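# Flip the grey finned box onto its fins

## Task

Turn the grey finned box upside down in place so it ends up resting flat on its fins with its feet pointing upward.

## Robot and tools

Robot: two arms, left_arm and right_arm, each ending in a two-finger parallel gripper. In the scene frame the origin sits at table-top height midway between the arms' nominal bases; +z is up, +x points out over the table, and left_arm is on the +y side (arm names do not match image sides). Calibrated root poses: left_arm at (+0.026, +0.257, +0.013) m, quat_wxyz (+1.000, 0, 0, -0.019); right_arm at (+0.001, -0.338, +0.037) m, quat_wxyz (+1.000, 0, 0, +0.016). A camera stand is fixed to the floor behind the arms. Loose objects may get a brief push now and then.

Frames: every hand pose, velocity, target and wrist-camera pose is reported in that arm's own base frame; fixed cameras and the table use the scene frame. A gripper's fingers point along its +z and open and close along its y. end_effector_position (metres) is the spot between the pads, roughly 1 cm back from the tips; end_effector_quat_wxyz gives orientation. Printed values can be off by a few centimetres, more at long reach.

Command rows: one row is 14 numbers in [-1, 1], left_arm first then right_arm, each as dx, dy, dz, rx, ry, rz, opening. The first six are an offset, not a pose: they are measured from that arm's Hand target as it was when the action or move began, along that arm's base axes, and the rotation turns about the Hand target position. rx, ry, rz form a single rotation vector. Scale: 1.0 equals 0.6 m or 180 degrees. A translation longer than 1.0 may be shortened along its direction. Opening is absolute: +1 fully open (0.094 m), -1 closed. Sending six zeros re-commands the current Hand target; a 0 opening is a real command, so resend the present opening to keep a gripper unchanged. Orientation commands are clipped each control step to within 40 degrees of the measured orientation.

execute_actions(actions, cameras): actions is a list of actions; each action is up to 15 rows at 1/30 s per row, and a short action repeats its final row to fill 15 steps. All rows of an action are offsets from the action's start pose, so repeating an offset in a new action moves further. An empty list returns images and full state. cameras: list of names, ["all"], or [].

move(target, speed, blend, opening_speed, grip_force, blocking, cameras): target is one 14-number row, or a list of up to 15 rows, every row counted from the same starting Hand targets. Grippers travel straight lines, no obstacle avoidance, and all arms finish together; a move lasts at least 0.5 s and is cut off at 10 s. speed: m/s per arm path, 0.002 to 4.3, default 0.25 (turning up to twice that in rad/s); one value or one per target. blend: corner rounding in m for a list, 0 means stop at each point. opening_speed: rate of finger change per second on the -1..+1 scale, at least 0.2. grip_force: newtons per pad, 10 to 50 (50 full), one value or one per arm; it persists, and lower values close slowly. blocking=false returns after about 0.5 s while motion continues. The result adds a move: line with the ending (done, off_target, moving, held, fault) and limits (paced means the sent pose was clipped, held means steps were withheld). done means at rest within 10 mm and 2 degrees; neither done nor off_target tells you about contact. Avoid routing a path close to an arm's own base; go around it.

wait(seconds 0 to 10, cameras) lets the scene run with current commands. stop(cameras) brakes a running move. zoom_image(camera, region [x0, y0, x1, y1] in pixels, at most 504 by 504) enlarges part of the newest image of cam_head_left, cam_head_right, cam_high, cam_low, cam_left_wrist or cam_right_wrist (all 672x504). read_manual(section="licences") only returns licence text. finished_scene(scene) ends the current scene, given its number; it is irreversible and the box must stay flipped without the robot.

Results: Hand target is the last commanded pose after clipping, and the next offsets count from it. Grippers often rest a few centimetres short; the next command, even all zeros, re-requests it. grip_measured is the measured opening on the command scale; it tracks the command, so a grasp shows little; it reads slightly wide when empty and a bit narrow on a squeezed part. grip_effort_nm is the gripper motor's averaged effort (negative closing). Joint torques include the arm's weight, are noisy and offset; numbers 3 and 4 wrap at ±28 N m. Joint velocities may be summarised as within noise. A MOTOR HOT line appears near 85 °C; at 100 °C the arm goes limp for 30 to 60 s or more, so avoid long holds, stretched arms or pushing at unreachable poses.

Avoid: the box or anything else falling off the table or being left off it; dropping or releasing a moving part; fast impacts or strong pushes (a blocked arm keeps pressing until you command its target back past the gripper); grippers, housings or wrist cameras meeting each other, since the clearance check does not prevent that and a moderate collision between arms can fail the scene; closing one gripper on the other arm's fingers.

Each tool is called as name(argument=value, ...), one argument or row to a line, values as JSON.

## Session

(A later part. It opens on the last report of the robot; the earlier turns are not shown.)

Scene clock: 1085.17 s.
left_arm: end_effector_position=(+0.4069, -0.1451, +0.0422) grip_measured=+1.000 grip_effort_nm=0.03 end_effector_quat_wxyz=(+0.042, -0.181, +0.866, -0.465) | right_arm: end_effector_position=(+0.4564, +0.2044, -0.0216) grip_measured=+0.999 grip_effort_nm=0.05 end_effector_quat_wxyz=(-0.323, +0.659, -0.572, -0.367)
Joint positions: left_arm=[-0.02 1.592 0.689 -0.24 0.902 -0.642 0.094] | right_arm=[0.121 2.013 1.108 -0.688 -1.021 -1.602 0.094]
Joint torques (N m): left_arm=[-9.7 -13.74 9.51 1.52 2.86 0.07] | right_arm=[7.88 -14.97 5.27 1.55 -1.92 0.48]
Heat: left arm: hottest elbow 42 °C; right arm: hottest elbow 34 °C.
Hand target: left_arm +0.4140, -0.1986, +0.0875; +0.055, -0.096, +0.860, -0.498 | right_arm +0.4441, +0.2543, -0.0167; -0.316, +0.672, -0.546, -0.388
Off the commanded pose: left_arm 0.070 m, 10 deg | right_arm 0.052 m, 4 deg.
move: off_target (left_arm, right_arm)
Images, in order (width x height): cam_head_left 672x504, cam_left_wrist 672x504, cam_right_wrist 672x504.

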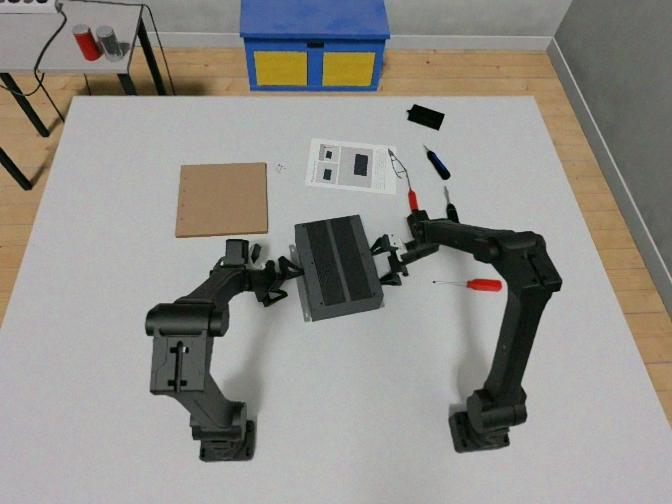

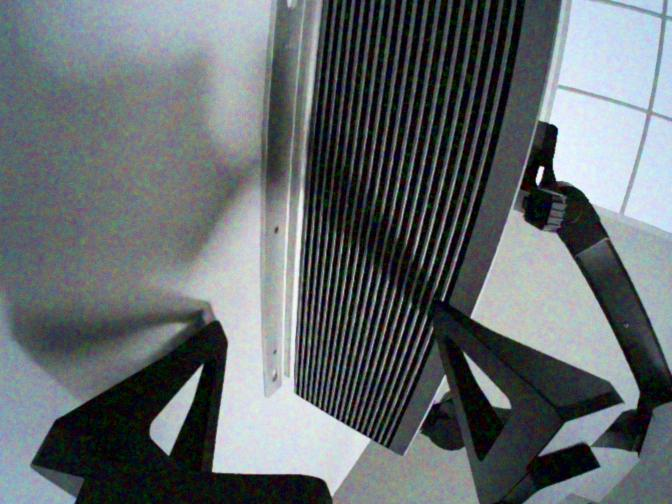

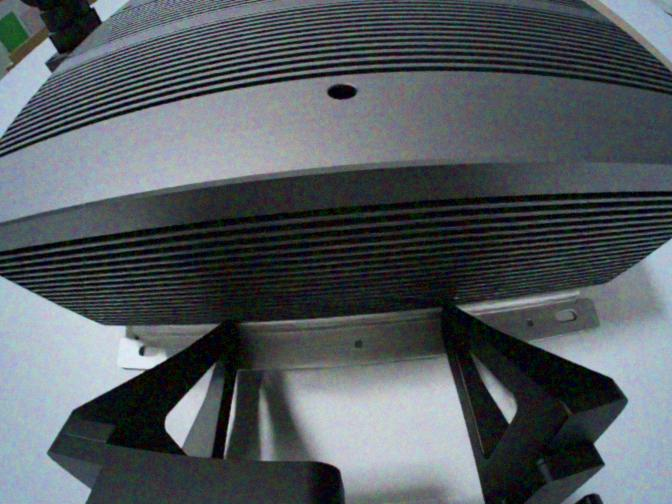

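move(
  target=[
    [-0.015,0.11,-0.03,0,0,0,1,0,-0.03,0,0,0,0,1],
    [-0.0167,0.131,-0.031,-0.0813,-0.0183,0.0128,-1,0,-0.03,0,0,0,0,1],
  ],
  speed=0.1,
  cameras=["cam_left_wrist","cam_right_wrist","cam_head_left"],
)

zoom_image(
  camera="cam_head_left",
  region=[230, 200, 450, 350],
)

Scene clock: 1138.03 s.
left_arm: end_effector_position=(+0.4057, -0.1233, +0.0784) grip_measured=-0.988 grip_effort_nm=-0.52 end_effector_quat_wxyz=(+0.085, -0.092, +0.788, -0.603) | right_arm: end_effector_position=(+0.4531, +0.2087, -0.0209) grip_measured=+0.999 grip_effort_nm=0.05 end_effector_quat_wxyz=(-0.319, +0.658, -0.571, -0.373)
Joint positions: left_arm=[0.109 1.637 0.665 -0.098 1.273 -0.496 0.001] | right_arm=[0.13 2.013 1.108 -0.697 -1.026 -1.6 0.094]
Joint torques (N m): left_arm=[-0.03 -7.77 5 1.94 0.76 -0.26] | right_arm=[3.96 -14.8 5.44 0.06 -1.63 -0.16]
Heat: left arm: hottest wrist yaw 45 °C; right arm: hottest shoulder 33 °C.
Hand target: left_arm +0.4041, -0.1200, +0.0689; +0.077, -0.106, +0.786, -0.605 | right_arm +0.4441, +0.2364, -0.0168; -0.316, +0.672, -0.546, -0.388
Off the commanded pose: left_arm 0.010 m, 2 deg | right_arm 0.029 m, 4 deg.
move: off_target (right_arm)
Images, in order (width x height): cam_head_left 672x504, cam_left_wrist 672x504, cam_right_wrist 672x504.

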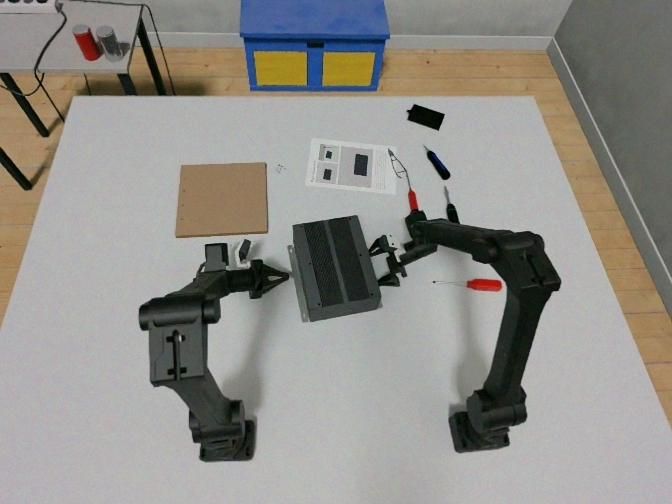

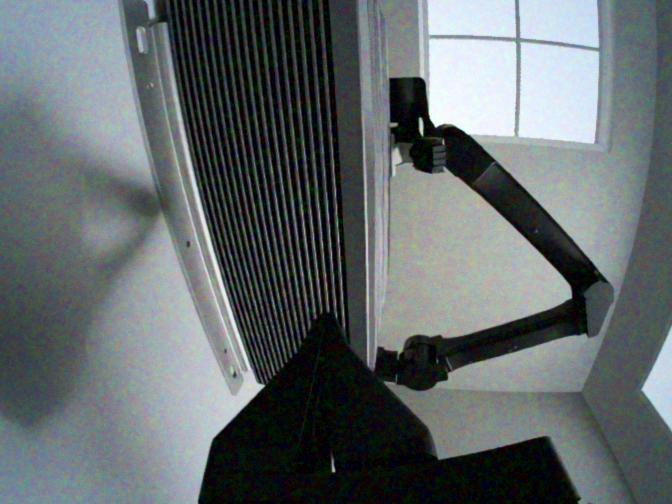

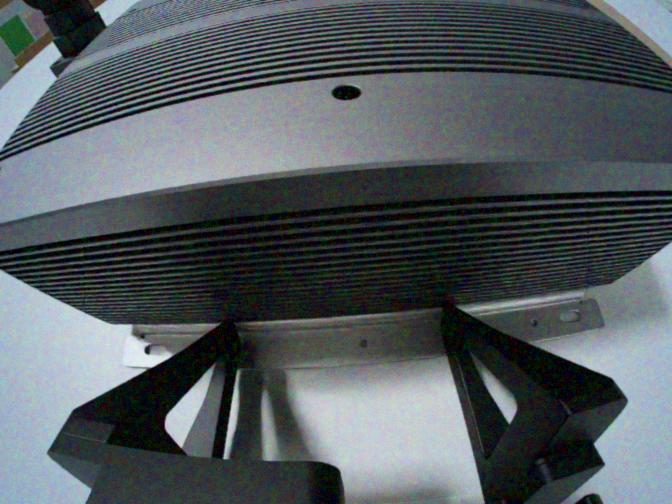

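Scaled by 2.291.

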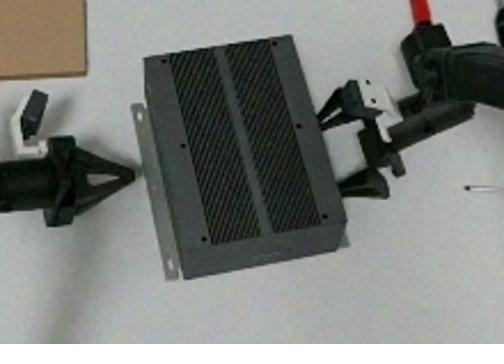

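move(
  target=[
    [0.012,-0.05,-0.014,0,0,0,-1,0,0.0,0,0,0,0,1],
    [0.038,-0.15,-0.014,0,0,0,-1,0,0.02,0,0,0,0,1],
    [0.046,-0.18,0.03,0,0,0,-1,0,0.03,0,0,0,0,1],
  ],
  speed=0.06,
  blend=[0.01,0.01,0],
  cameras=["cam_left_wrist","cam_right_wrist","cam_head_left"],
)

zoom_image(
  camera="cam_head_left",
  region=[230, 200, 450, 350],
)

Scene clock: 1149.57 s.
left_arm: end_effector_position=(+0.4335, -0.1655, +0.0695) grip_measured=-0.989 grip_effort_nm=-0.59 end_effector_quat_wxyz=(+0.098, -0.168, +0.783, -0.591) | right_arm: end_effector_position=(+0.4593, +0.2053, -0.0211) grip_measured=+0.999 grip_effort_nm=0.05 end_effector_quat_wxyz=(-0.320, +0.650, -0.583, -0.368)
Joint positions: left_arm=[-0.026 1.682 0.608 0.427 1.082 -1.031 0.001] | right_arm=[0.122 2.011 1.108 -0.67 -1.019 -1.559 0.094]
Joint torques (N m): left_arm=[-11.81 -10.34 8.25 2.62 0.68 -0.32] | right_arm=[7.77 -15.38 5.07 1.31 -1.99 0.09]
Heat: left arm: hottest elbow 43 °C; right arm: hottest shoulder 33 °C.
Hand target: left_arm +0.4317, -0.2279, +0.0870; +0.077, -0.106, +0.786, -0.605 | right_arm +0.4440, +0.2544, -0.0169; -0.316, +0.672, -0.547, -0.388
Off the commanded pose: left_arm 0.065 m, 8 deg | right_arm 0.052 m, 5 deg.
move: off_target (left_arm, right_arm)
Images, in order (width x height): cam_head_left 672x504, cam_left_wrist 672x504, cam_right_wrist 672x504.

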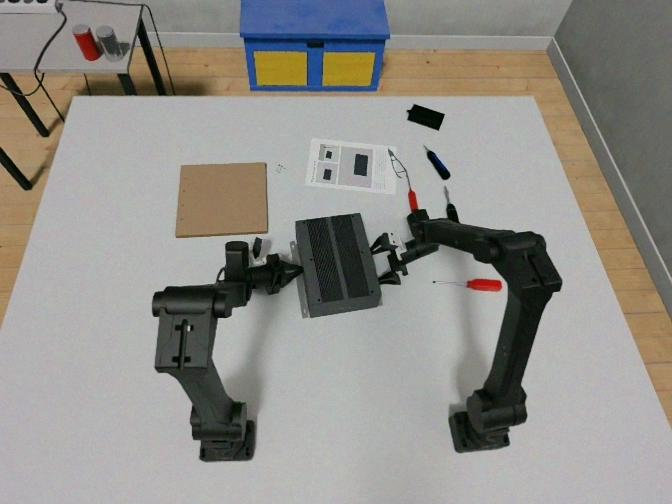

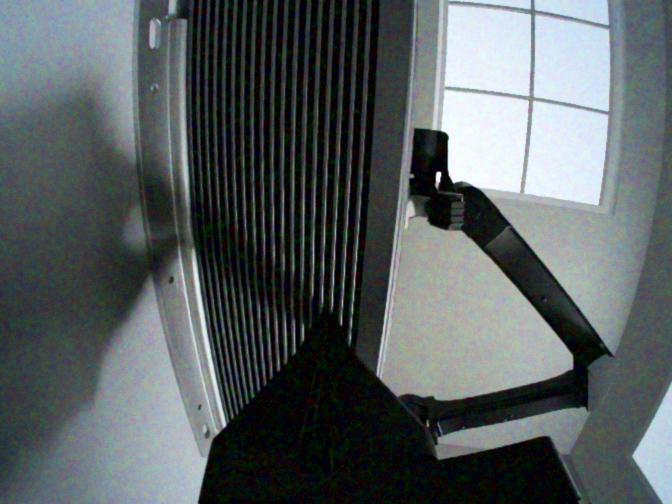

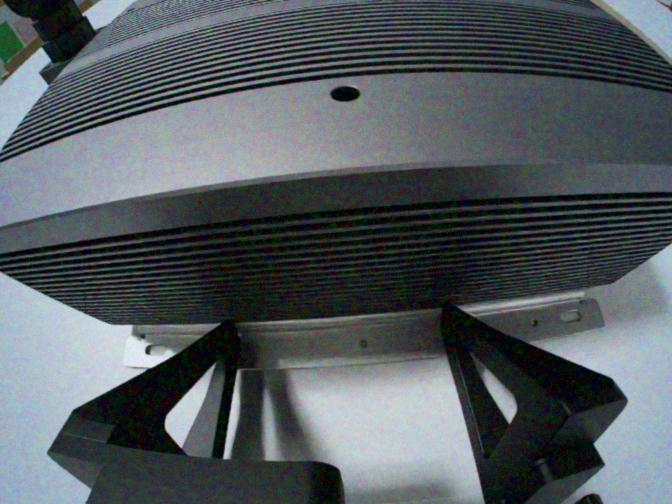

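Scaled by 2.291.

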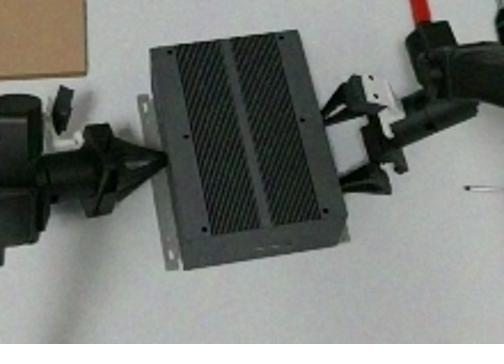

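move(
  target=[
    [0.004,-0.03,0.03,0,0,0,-1,0,0.02,0,0,0,0,1],
    [0.006,-0.045,0.09,0,0,0,-1,0,0.03,0,0,0,0,1],
  ],
  speed=0.05,
  blend=[0.01,0],
  cameras=["cam_left_wrist","cam_right_wrist","cam_head_left","cam_low"],
)

zoom_image(
  camera="cam_head_left",
  region=[230, 200, 450, 350],
)

Scene clock: 1160.13 s.
left_arm: end_effector_position=(+0.4358, -0.1687, +0.0755) grip_measured=-0.989 grip_effort_nm=-0.59 end_effector_quat_wxyz=(+0.092, -0.222, +0.794, -0.558) | right_arm: end_effector_position=(+0.4622, +0.2043, -0.0214) grip_measured=+0.999 grip_effort_nm=0.05 end_effector_quat_wxyz=(-0.326, +0.650, -0.585, -0.358)
Joint positions: left_arm=[-0.058 1.609 0.608 0.319 0.964 -1.092 0.001] | right_arm=[0.121 2.004 1.097 -0.63 -1.01 -1.536 0.094]
Joint torques (N m): left_arm=[-13.98 -14.62 11.28 2.47 3.65 -0.33] | right_arm=[9.23 -14.21 5.35 1.65 -2.24 0.42]
Heat: left arm: hottest elbow 43 °C; right arm: hottest shoulder 33 °C.
Hand target: left_arm +0.4353, -0.2550, +0.1410; +0.077, -0.106, +0.786, -0.605 | right_arm +0.4442, +0.2724, -0.0168; -0.316, +0.672, -0.546, -0.388
Off the commanded pose: left_arm 0.108 m, 15 deg | right_arm 0.071 m, 6 deg.
move: off_target (left_arm, right_arm)
Images, in order (width x height): cam_head_left 672x504, cam_low 672x504, cam_left_wrist 672x504, cam_right_wrist 672x504.

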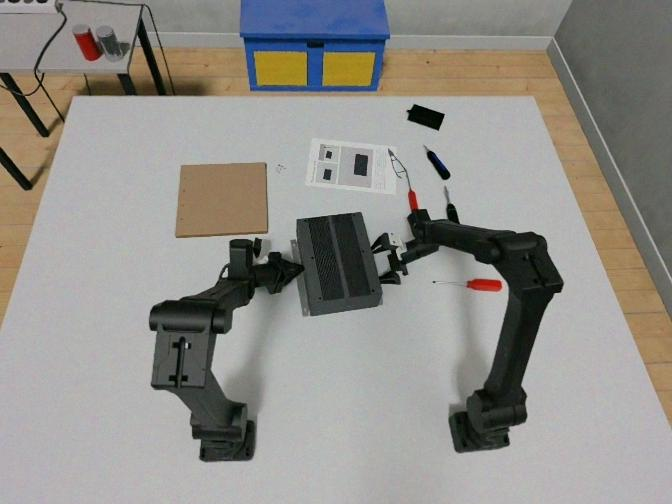

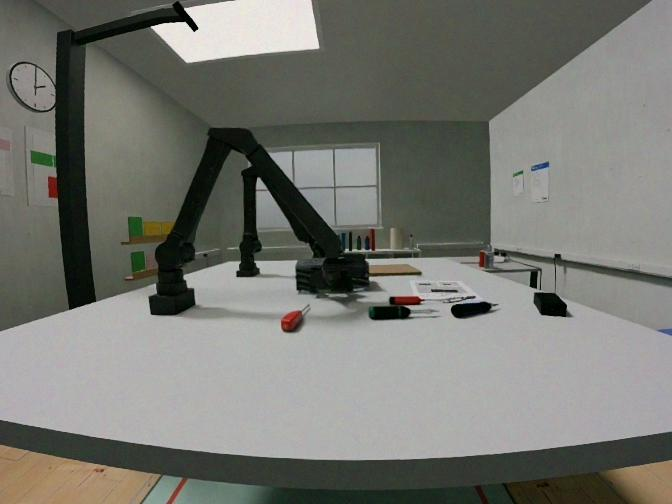

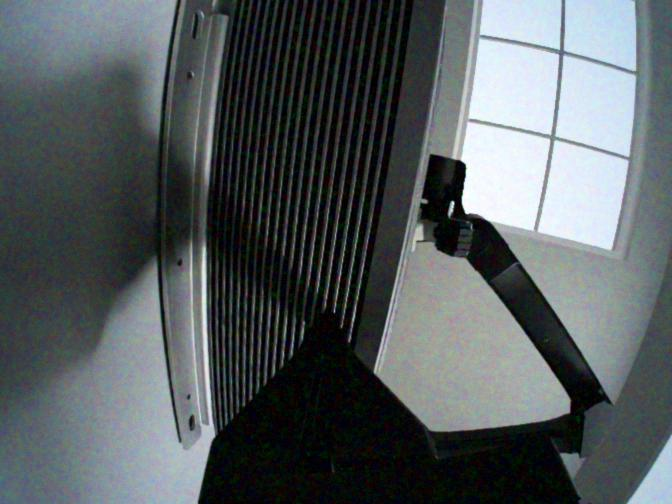

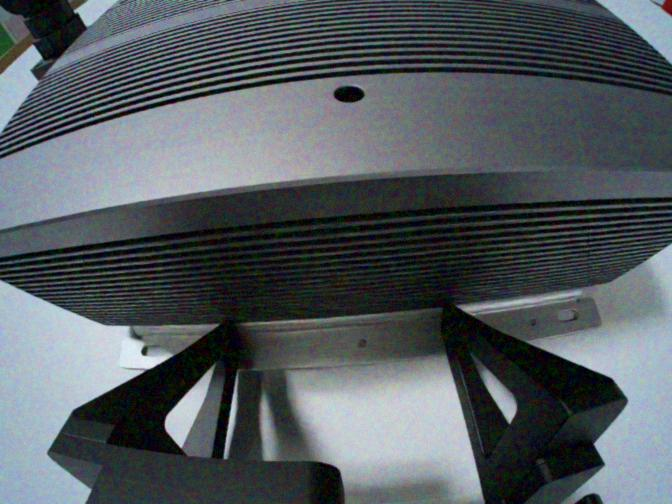

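Scaled by 2.291.

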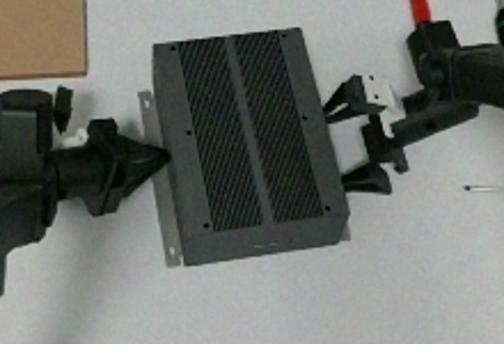

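move(
  target=[0.006,-0.045,0.06,0,0,0,-1,0,0.045,0,0,0,0,1],
  speed=0.05,
  cameras=["cam_left_wrist","cam_right_wrist","cam_head_left","cam_low"],
)

zoom_image(
  camera="cam_head_left",
  region=[230, 200, 450, 350],
)

zoom_image(
  camera="cam_low",
  region=[270, 240, 390, 310],
)

Scene clock: 1187.90 s.
left_arm: end_effector_position=(+0.4520, -0.2135, +0.1569) grip_measured=-0.989 grip_effort_nm=-0.59 end_effector_quat_wxyz=(+0.114, -0.170, +0.785, -0.585) | right_arm: end_effector_position=(+0.4677, +0.2046, -0.0179) grip_measured=+0.999 grip_effort_nm=0.03 end_effector_quat_wxyz=(-0.332, +0.638, -0.600, -0.351)
Joint positions: left_arm=[-0.154 1.483 0.699 0.266 0.946 -1.159 0.001] | right_arm=[0.121 1.987 1.08 -0.564 -1.006 -1.456 0.094]
Joint torques (N m): left_arm=[-11.87 -9 11.04 1.92 1.58 -0.29] | right_arm=[13.57 -13.51 5.96 2.18 -2.24 0.48]
Heat: left arm: hottest wrist yaw 57 °C; right arm: hottest wrist yaw 36 °C.
Hand target: left_arm +0.4388, -0.2821, +0.1770; +0.077, -0.106, +0.786, -0.605 | right_arm +0.4442, +0.2994, -0.0167; -0.316, +0.672, -0.547, -0.388
Off the commanded pose: left_arm 0.073 m, 9 deg | right_arm 0.098 m, 9 deg.
move: off_target (left_arm, right_arm)
Images, in order (width x height): cam_head_left 672x504, cam_low 672x504, cam_left_wrist 672x504, cam_right_wrist 672x504.

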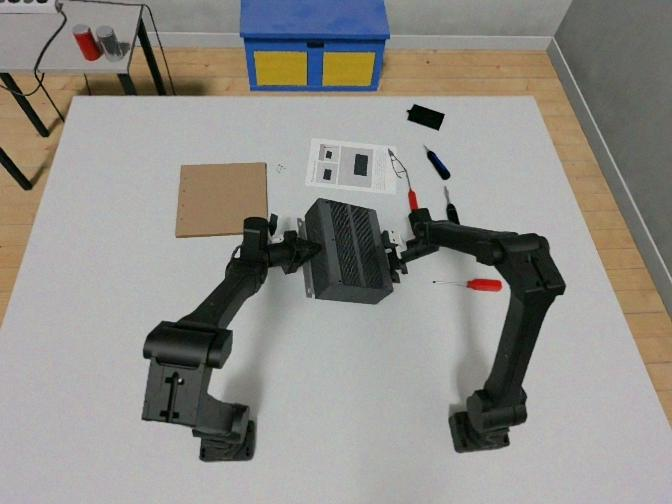

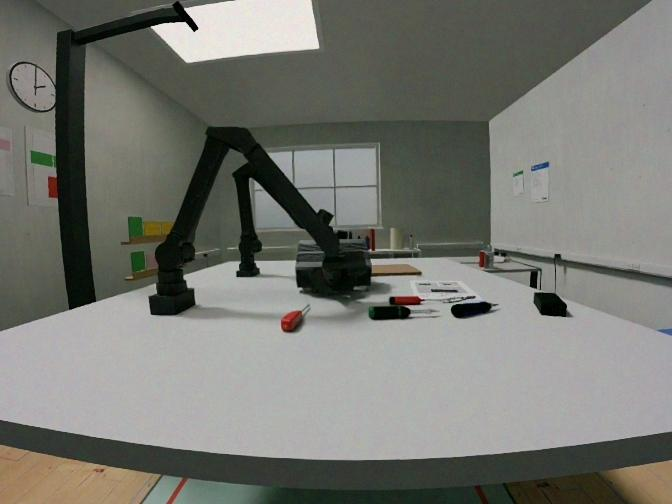

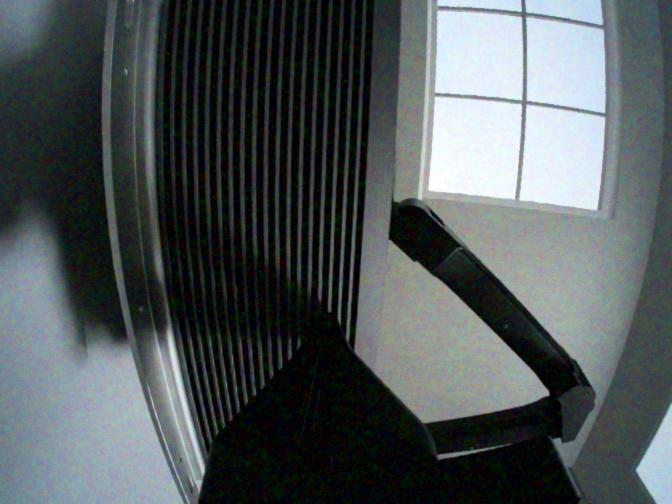

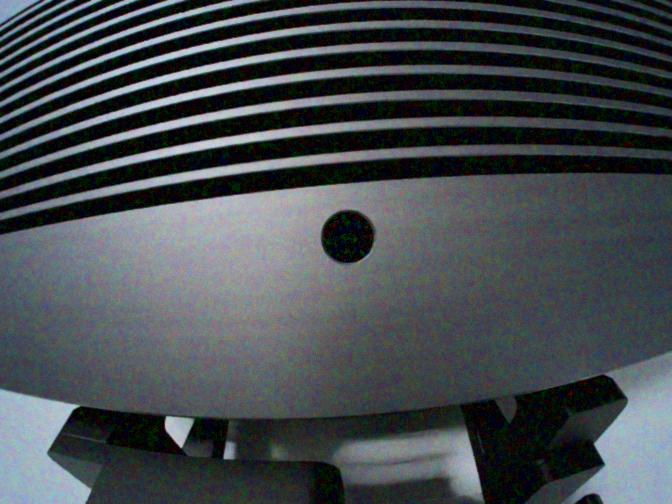

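Scaled by 2.291.

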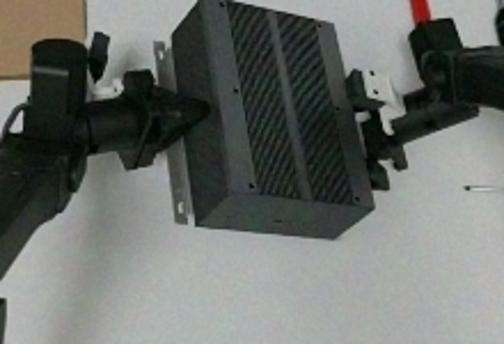

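Scaled by 4.200.

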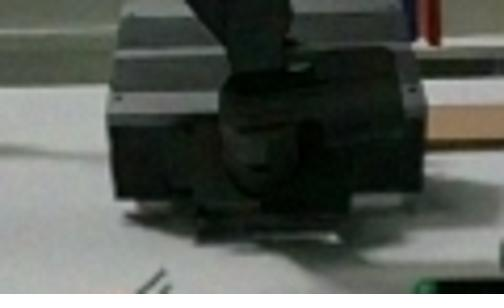

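move(
  target=[0,0,0,0,0,0,-1, 0,0,0.012,0.0766,0.0135,0,1],
  speed=0.06,
  cameras=["cam_right_wrist","cam_head_left"],
)

zoom_image(
  camera="cam_head_left",
  region=[230, 190, 450, 340],
)

Scene clock: 1244.90 s.
left_arm: end_effector_position=(+0.4553, -0.2346, +0.1910) grip_measured=-0.989 grip_effort_nm=-0.59 end_effector_quat_wxyz=(+0.124, -0.130, +0.778, -0.602) | right_arm: end_effector_position=(+0.4685, +0.2231, -0.0165) grip_measured=+0.999 grip_effort_nm=0.03 end_effector_quat_wxyz=(-0.403, +0.592, -0.551, -0.428)
Joint positions: left_arm=[-0.192 1.455 0.745 0.266 0.963 -1.16 0.001] | right_arm=[0.121 2.069 1.074 -0.408 -1.252 -1.399 0.094]
Joint torques (N m): left_arm=[-8.82 -6.36 8.64 1.78 0.65 -0.25] | right_arm=[11.11 -15.33 5.33 1.52 -2.19 0.28]
Heat: left arm: hottest elbow 46 °C; right arm: hottest wrist yaw 39 °C.
Hand target: left_arm +0.4389, -0.2819, +0.1770; +0.077, -0.106, +0.786, -0.605 | right_arm +0.4442, +0.2994, -0.0095; -0.383, +0.621, -0.502, -0.465
Off the commanded pose: left_arm 0.052 m, 6 deg | right_arm 0.080 m, 8 deg.
move: off_target (left_arm, right_arm)
Images, in order (width x height): cam_head_left 672x504, cam_right_wrist 672x504.

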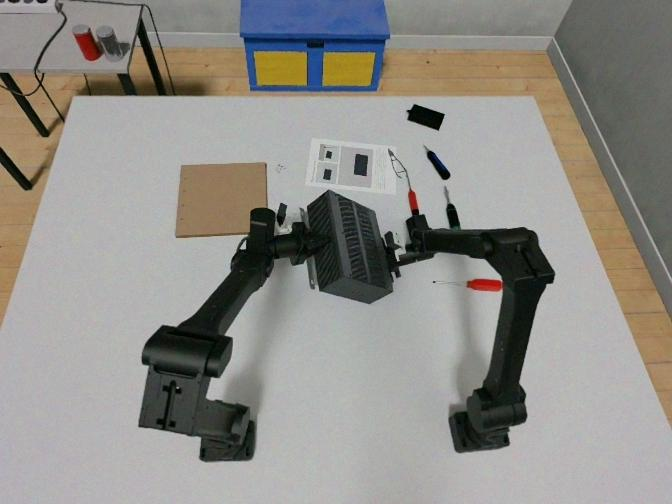

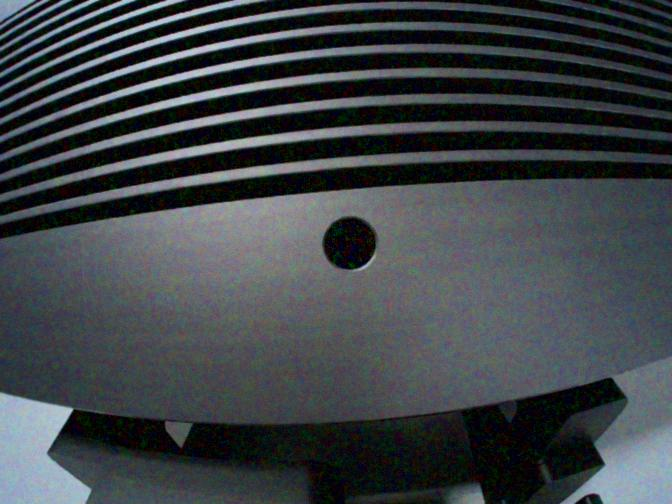

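Scaled by 2.291.

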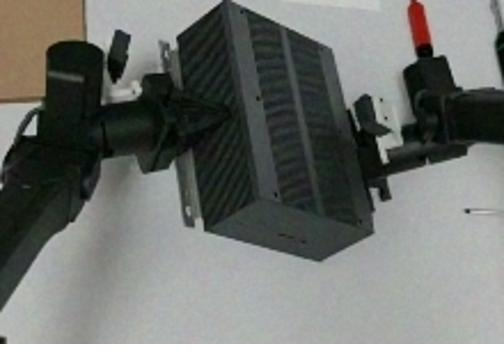

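move(
  target=[0,0,0,0,0,0,-1, 0,-0.07,0.0,0,0,0,1],
  speed=0.06,
)

move(
  target=[0,0,0,0,0,0,-1, 0,-0.035,0.0,0,0,0,1],
  speed=0.06,
  cameras=["cam_right_wrist","cam_head_left","cam_low"],
)

zoom_image(
  camera="cam_head_left",
  region=[230, 190, 450, 340],
)

Scene clock: 1257.30 s.
left_arm: end_effector_position=(+0.4503, -0.2464, +0.1967) grip_measured=-0.989 grip_effort_nm=-0.59 end_effector_quat_wxyz=(+0.119, -0.114, +0.777, -0.607) | right_arm: end_effector_position=(+0.4583, +0.2208, -0.0165) grip_measured=+0.999 grip_effort_nm=0.03 end_effector_quat_wxyz=(-0.388, +0.604, -0.539, -0.441)
Joint positions: left_arm=[-0.216 1.451 0.751 0.272 0.972 -1.162 0.001] | right_arm=[0.119 2.084 1.111 -0.603 -1.257 -1.57 0.094]
Joint torques (N m): left_arm=[-7.06 -5.89 8.44 1.63 0.19 -0.25] | right_arm=[5.07 -15.38 5.14 -0.24 -2.28 -0.36]
Heat: left arm: hottest elbow 46 °C; right arm: hottest wrist yaw 39 °C.
Hand target: left_arm +0.4388, -0.2821, +0.1769; +0.077, -0.106, +0.786, -0.605 | right_arm +0.4441, +0.2574, -0.0096; -0.383, +0.620, -0.503, -0.465
Off the commanded pose: left_arm 0.042 m, 5 deg | right_arm 0.040 m, 5 deg.
move: off_target (left_arm, right_arm)

Scene clock: 1258.67 s.
left_arm: end_effector_position=(+0.4502, -0.2477, +0.1978) grip_measured=-0.989 grip_effort_nm=-0.59 end_effector_quat_wxyz=(+0.119, -0.112, +0.777, -0.608) | right_arm: end_effector_position=(+0.4454, +0.2170, -0.0155) grip_measured=+0.999 grip_effort_nm=0.03 end_effector_quat_wxyz=(-0.378, +0.606, -0.530, -0.457)
Joint positions: left_arm=[-0.218 1.451 0.752 0.274 0.972 -1.163 0.001] | right_arm=[0.113 2.096 1.127 -0.757 -1.267 -1.707 0.094]
Joint torques (N m): left_arm=[-6.95 -5.89 8.39 1.58 0.18 -0.24] | right_arm=[2.9 -14.74 5.71 -0.18 -1.61 -0.41]
Heat: left arm: hottest elbow 47 °C; right arm: hottest wrist yaw 39 °C.
Hand target: left_arm +0.4389, -0.2820, +0.1771; +0.077, -0.106, +0.786, -0.605 | right_arm +0.4441, +0.2365, -0.0096; -0.383, +0.621, -0.502, -0.465
Off the commanded pose: left_arm 0.042 m, 5 deg | right_arm 0.020 m, 4 deg.
move: off_target (left_arm, right_arm)
Images, in order (width x height): cam_head_left 672x504, cam_low 672x504, cam_right_wrist 672x504.

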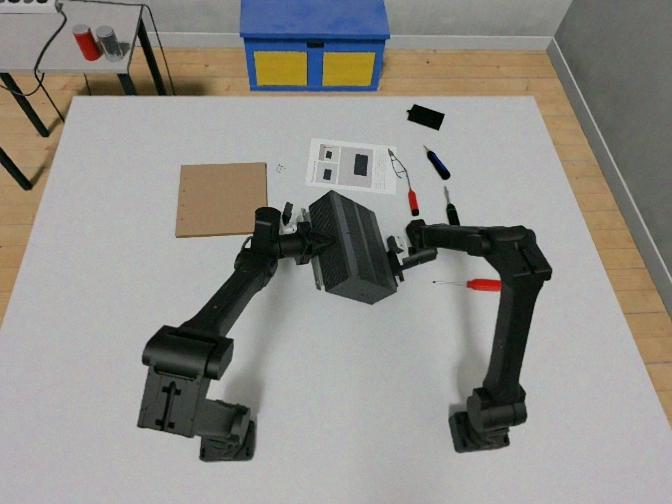

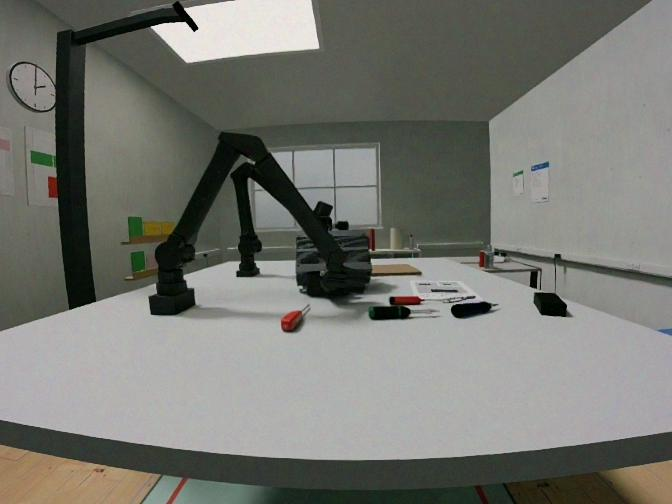

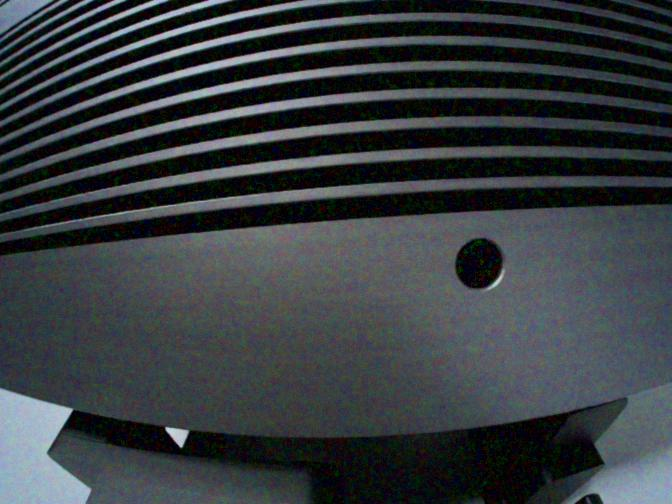

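Scaled by 2.291.

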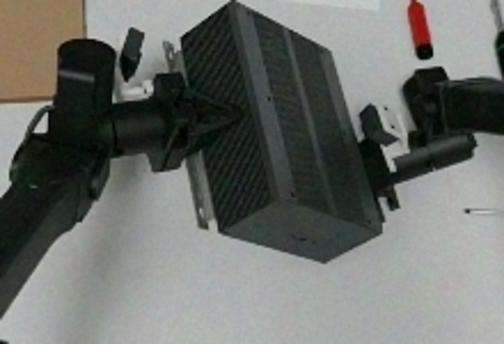

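move(
  target=[0,0,0,0,0,0,-1, 0.03,-0.26,0.0,0,0,0,1],
  speed=0.08,
  cameras=["cam_right_wrist","cam_head_left","cam_left_wrist","cam_low"],
)

zoom_image(
  camera="cam_head_left",
  region=[230, 190, 450, 340],
)

Scene clock: 1302.03 s.
left_arm: end_effector_position=(+0.4504, -0.2491, +0.1985) grip_measured=-0.989 grip_effort_nm=-0.59 end_effector_quat_wxyz=(+0.120, -0.111, +0.777, -0.608) | right_arm: end_effector_position=(+0.4483, +0.0874, -0.0208) grip_measured=+0.999 grip_effort_nm=0.03 end_effector_quat_wxyz=(-0.367, +0.589, -0.580, -0.426)
Joint positions: left_arm=[-0.222 1.451 0.754 0.274 0.97 -1.163 0.001] | right_arm=[-0.158 2.131 1.19 -1.171 -1.127 -2.09 0.094]
Joint torques (N m): left_arm=[-6.48 -5.83 8.25 1.61 0.26 -0.23] | right_arm=[-1.08 -16.56 5.82 -0.8 -0.5 -0.14]
Heat: left arm: hottest elbow 47 °C; right arm: hottest wrist yaw 36 °C.
Hand target: left_arm +0.4388, -0.2820, +0.1771; +0.077, -0.106, +0.786, -0.605 | right_arm +0.4621, +0.0804, -0.0095; -0.383, +0.621, -0.502, -0.465
Off the commanded pose: left_arm 0.041 m, 5 deg | right_arm 0.019 m, 11 deg.
joint sent to its limit (right arm) — joint 6 (wrist roll), lower limit. The joint targets are off in orientation, not in position.
move: off_target (left_arm, right_arm)
Images, in order (width x height): cam_head_left 672x504, cam_low 672x504, cam_left_wrist 672x504, cam_right_wrist 672x504.

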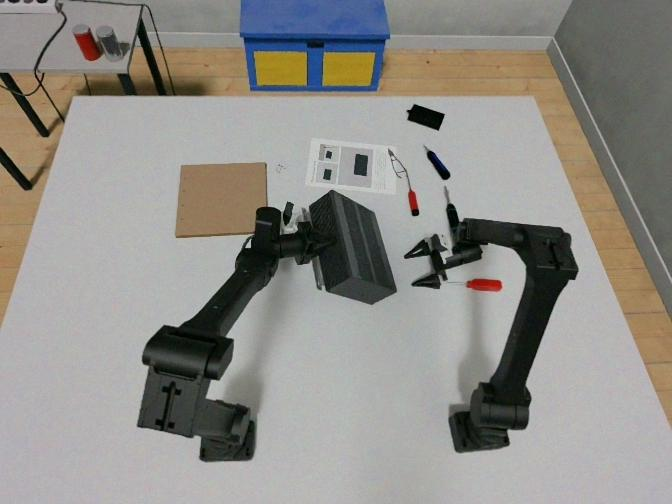

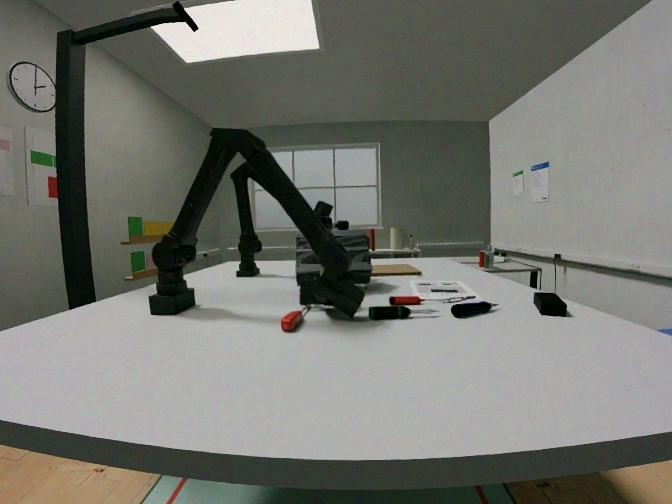

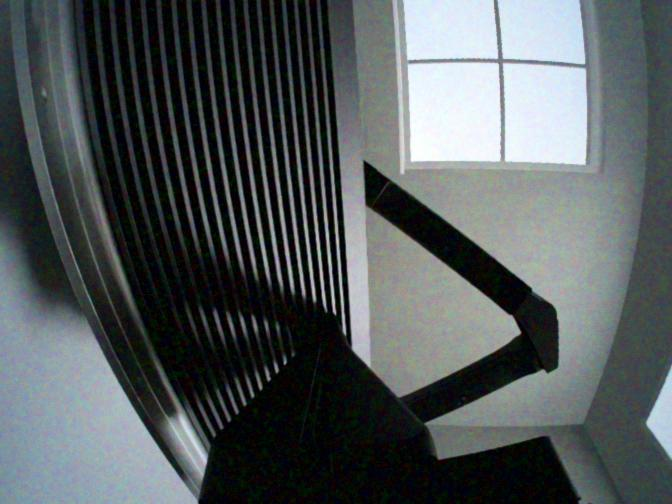

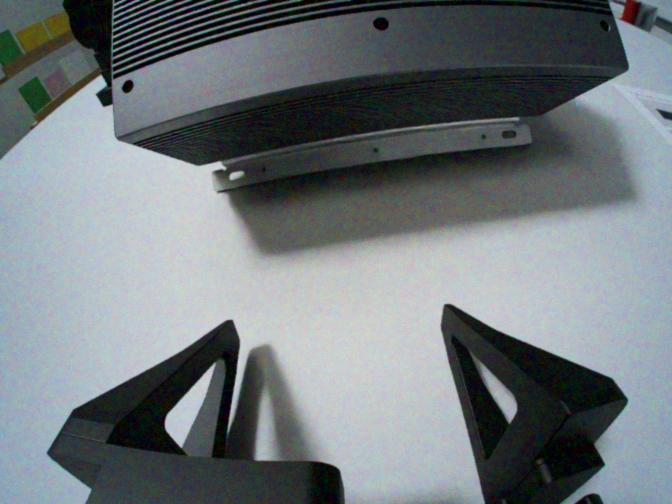

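Scaled by 2.291.

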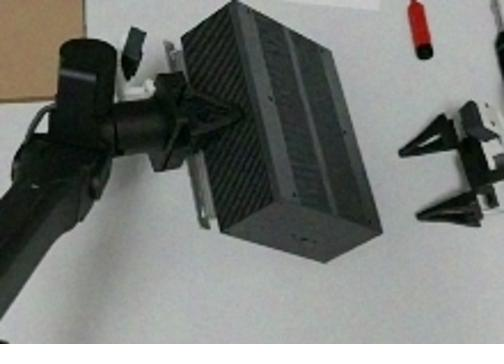

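move(
  target=[
    [0,0,0,0,0,0,-1, 0.013,-0.05,0.3,-0.1,0.2,-0.13,-1],
    [0,0,0,0,0,0,-1, 0.033,0.1,0.291,-0.2028,0.4091,-0.2691,-1],
  ],
  blend=[0.03,0],
  speed=0.2,
  cameras=["cam_right_wrist","cam_head_left","cam_head_right","cam_low","cam_high"],
)

Scene clock: 1341.83 s.
left_arm: end_effector_position=(+0.4504, -0.2491, +0.1985) grip_measured=-0.989 grip_effort_nm=-0.59 end_effector_quat_wxyz=(+0.120, -0.111, +0.777, -0.608) | right_arm: end_effector_position=(+0.4669, +0.1346, +0.1476) grip_measured=-0.986 grip_effort_nm=-0.76 end_effector_quat_wxyz=(-0.054, -0.059, +0.920, +0.384)
Joint positions: left_arm=[-0.222 1.451 0.754 0.274 0.97 -1.163 0.001] | right_arm=[0.027 1.744 1.341 -1.346 -0.781 -0.175 0.001]
Joint torques (N m): left_arm=[-6.53 -5.77 8.24 1.58 0.26 -0.24] | right_arm=[0.56 -15.33 10 0.64 -0.39 -0.02]
Heat: left arm: hottest elbow 44 °C; right arm: hottest elbow 36 °C.
Hand target: left_arm +0.4388, -0.2820, +0.1771; +0.077, -0.106, +0.786, -0.605 | right_arm +0.4819, +0.1404, +0.1650; -0.030, -0.072, +0.921, +0.381
Off the commanded pose: left_arm 0.041 m, 5 deg | right_arm 0.024 m, 3 deg.
move: off_target (left_arm, right_arm)
Images, in order (width x height): cam_head_left 672x504, cam_head_right 672x504, cam_high 672x504, cam_low 672x504, cam_right_wrist 672x504.

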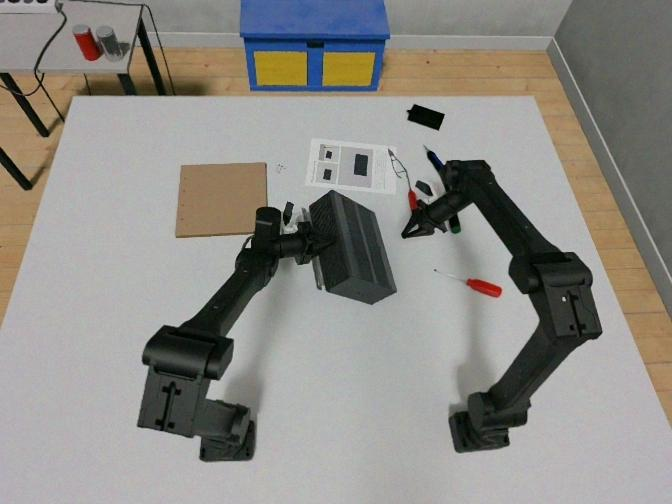

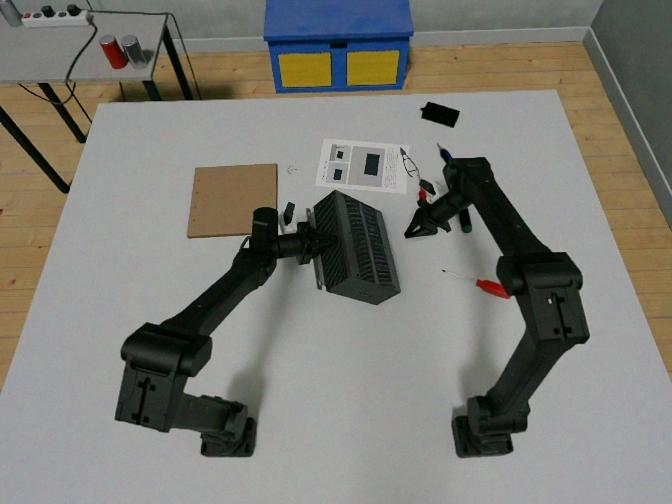

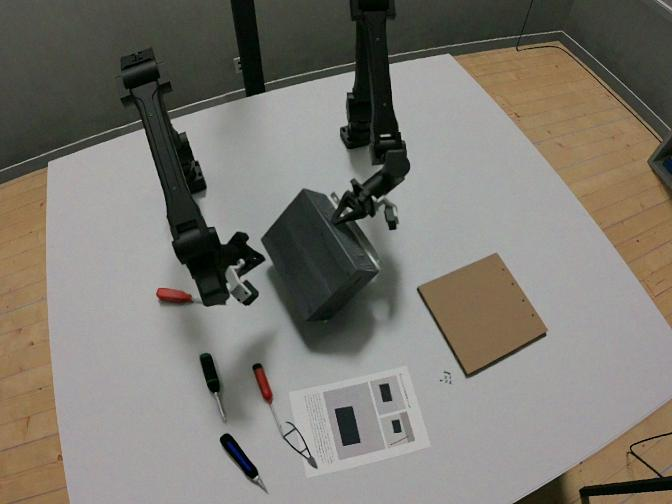

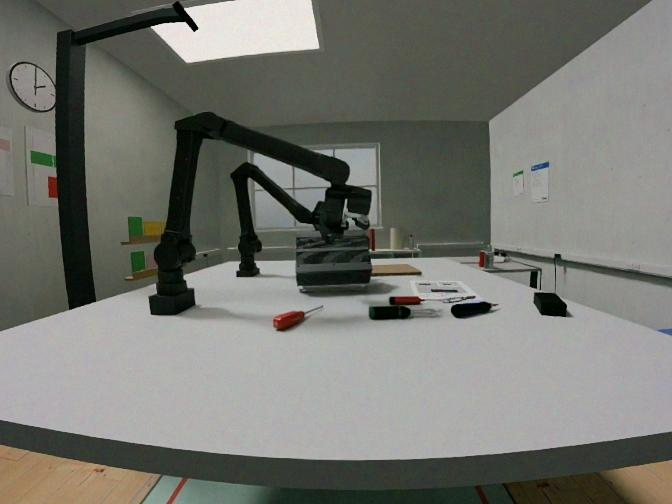

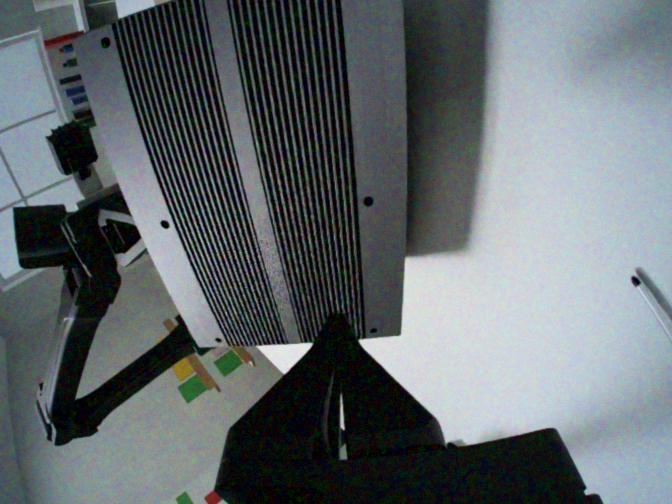

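move(
  target=[0,0,0,0,0,0,-1, 0.06,0.083,0.008,0,0,0,-1],
  speed=0.1,
  cameras=["cam_right_wrist"],
)

Scene clock: 1364.50 s.
left_arm: end_effector_position=(+0.4504, -0.2491, +0.1985) grip_measured=-0.989 grip_effort_nm=-0.59 end_effector_quat_wxyz=(+0.120, -0.111, +0.777, -0.608) | right_arm: end_effector_position=(+0.5028, +0.1826, +0.1599) grip_measured=-0.986 grip_effort_nm=-0.76 end_effector_quat_wxyz=(-0.046, -0.064, +0.922, +0.380)
Joint positions: left_arm=[-0.222 1.451 0.754 0.274 0.97 -1.163 0.001] | right_arm=[0.118 1.801 1.462 -1.303 -0.783 -0.049 0.001]
Joint torques (N m): left_arm=[-6.59 -5.83 8.24 1.55 0.27 -0.25] | right_arm=[0.09 -14.33 10.67 0.66 -0.59 -0.01]
Heat: left arm: hottest elbow 43 °C; right arm: hottest elbow 40 °C.
Hand target: left_arm +0.4388, -0.2820, +0.1771; +0.077, -0.106, +0.786, -0.605 | right_arm +0.5179, +0.1902, +0.1698; -0.030, -0.072, +0.921, +0.381
Off the commanded pose: left_arm 0.041 m, 5 deg | right_arm 0.020 m, 2 deg.
move: off_target (left_arm, right_arm)
Images, in order (width x height): cam_right_wrist 672x504.

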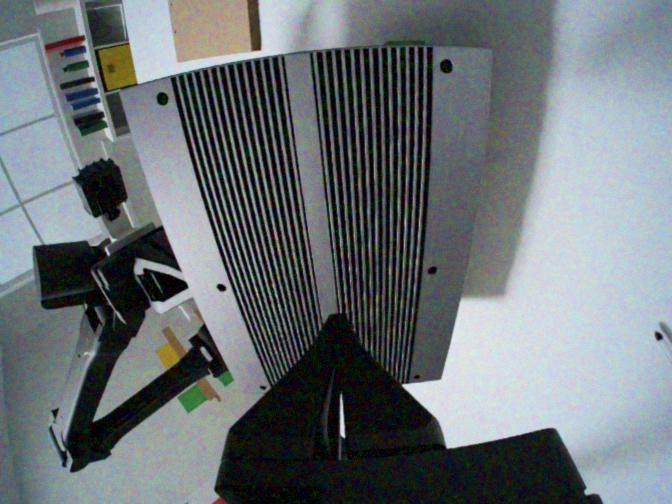

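move(
  target=[0.033,-0.06,0.05,0.054,0.012,0,-1, 0,0,0,0,0,0,-1],
  speed=0.03,
  cameras=["cam_right_wrist","cam_left_wrist","cam_head_left"],
)

Scene clock: 1373.00 s.
left_arm: end_effector_position=(+0.4556, -0.3046, +0.2193) grip_measured=-0.989 grip_effort_nm=-0.59 end_effector_quat_wxyz=(+0.085, -0.115, +0.828, -0.542) | right_arm: end_effector_position=(+0.5028, +0.1826, +0.1599) grip_measured=-0.986 grip_effort_nm=-0.76 end_effector_quat_wxyz=(-0.046, -0.063, +0.922, +0.380)
Joint positions: left_arm=[-0.354 1.444 0.945 -0.125 0.821 -1.068 0.001] | right_arm=[0.118 1.801 1.462 -1.303 -0.783 -0.049 0.001]
Joint torques (N m): left_arm=[-2.67 -7.06 10.61 1.24 0.17 -0.01] | right_arm=[0.38 -14.21 10.62 0.66 -0.6 0.01]
Heat: left arm: hottest elbow 44 °C; right arm: hottest elbow 40 °C.
Hand target: left_arm +0.4586, -0.3181, +0.2069; +0.070, -0.110, +0.835, -0.534 | right_arm +0.5179, +0.1902, +0.1698; -0.030, -0.072, +0.921, +0.381
Off the commanded pose: left_arm 0.018 m, 2 deg | right_arm 0.020 m, 2 deg.
move: off_target (left_arm, right_arm)
Images, in order (width x height): cam_head_left 672x504, cam_left_wrist 672x504, cam_right_wrist 672x504.

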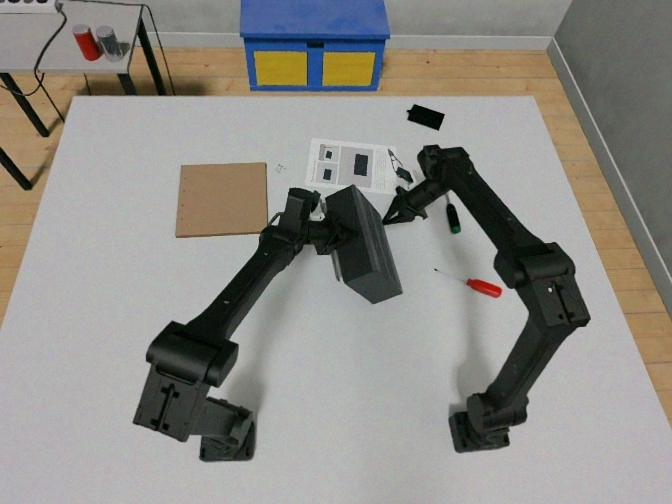

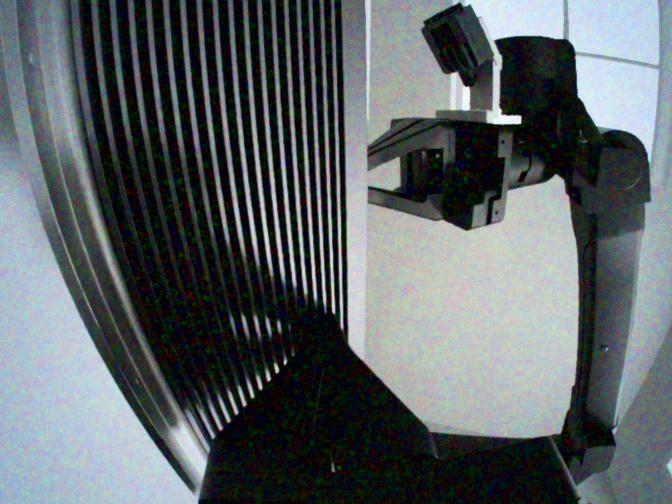

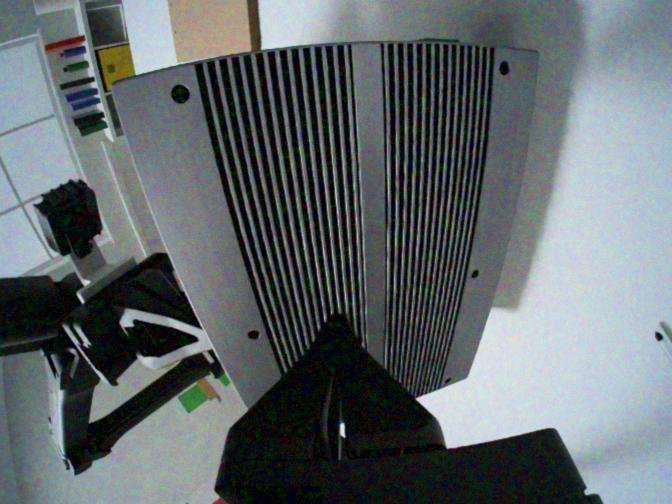

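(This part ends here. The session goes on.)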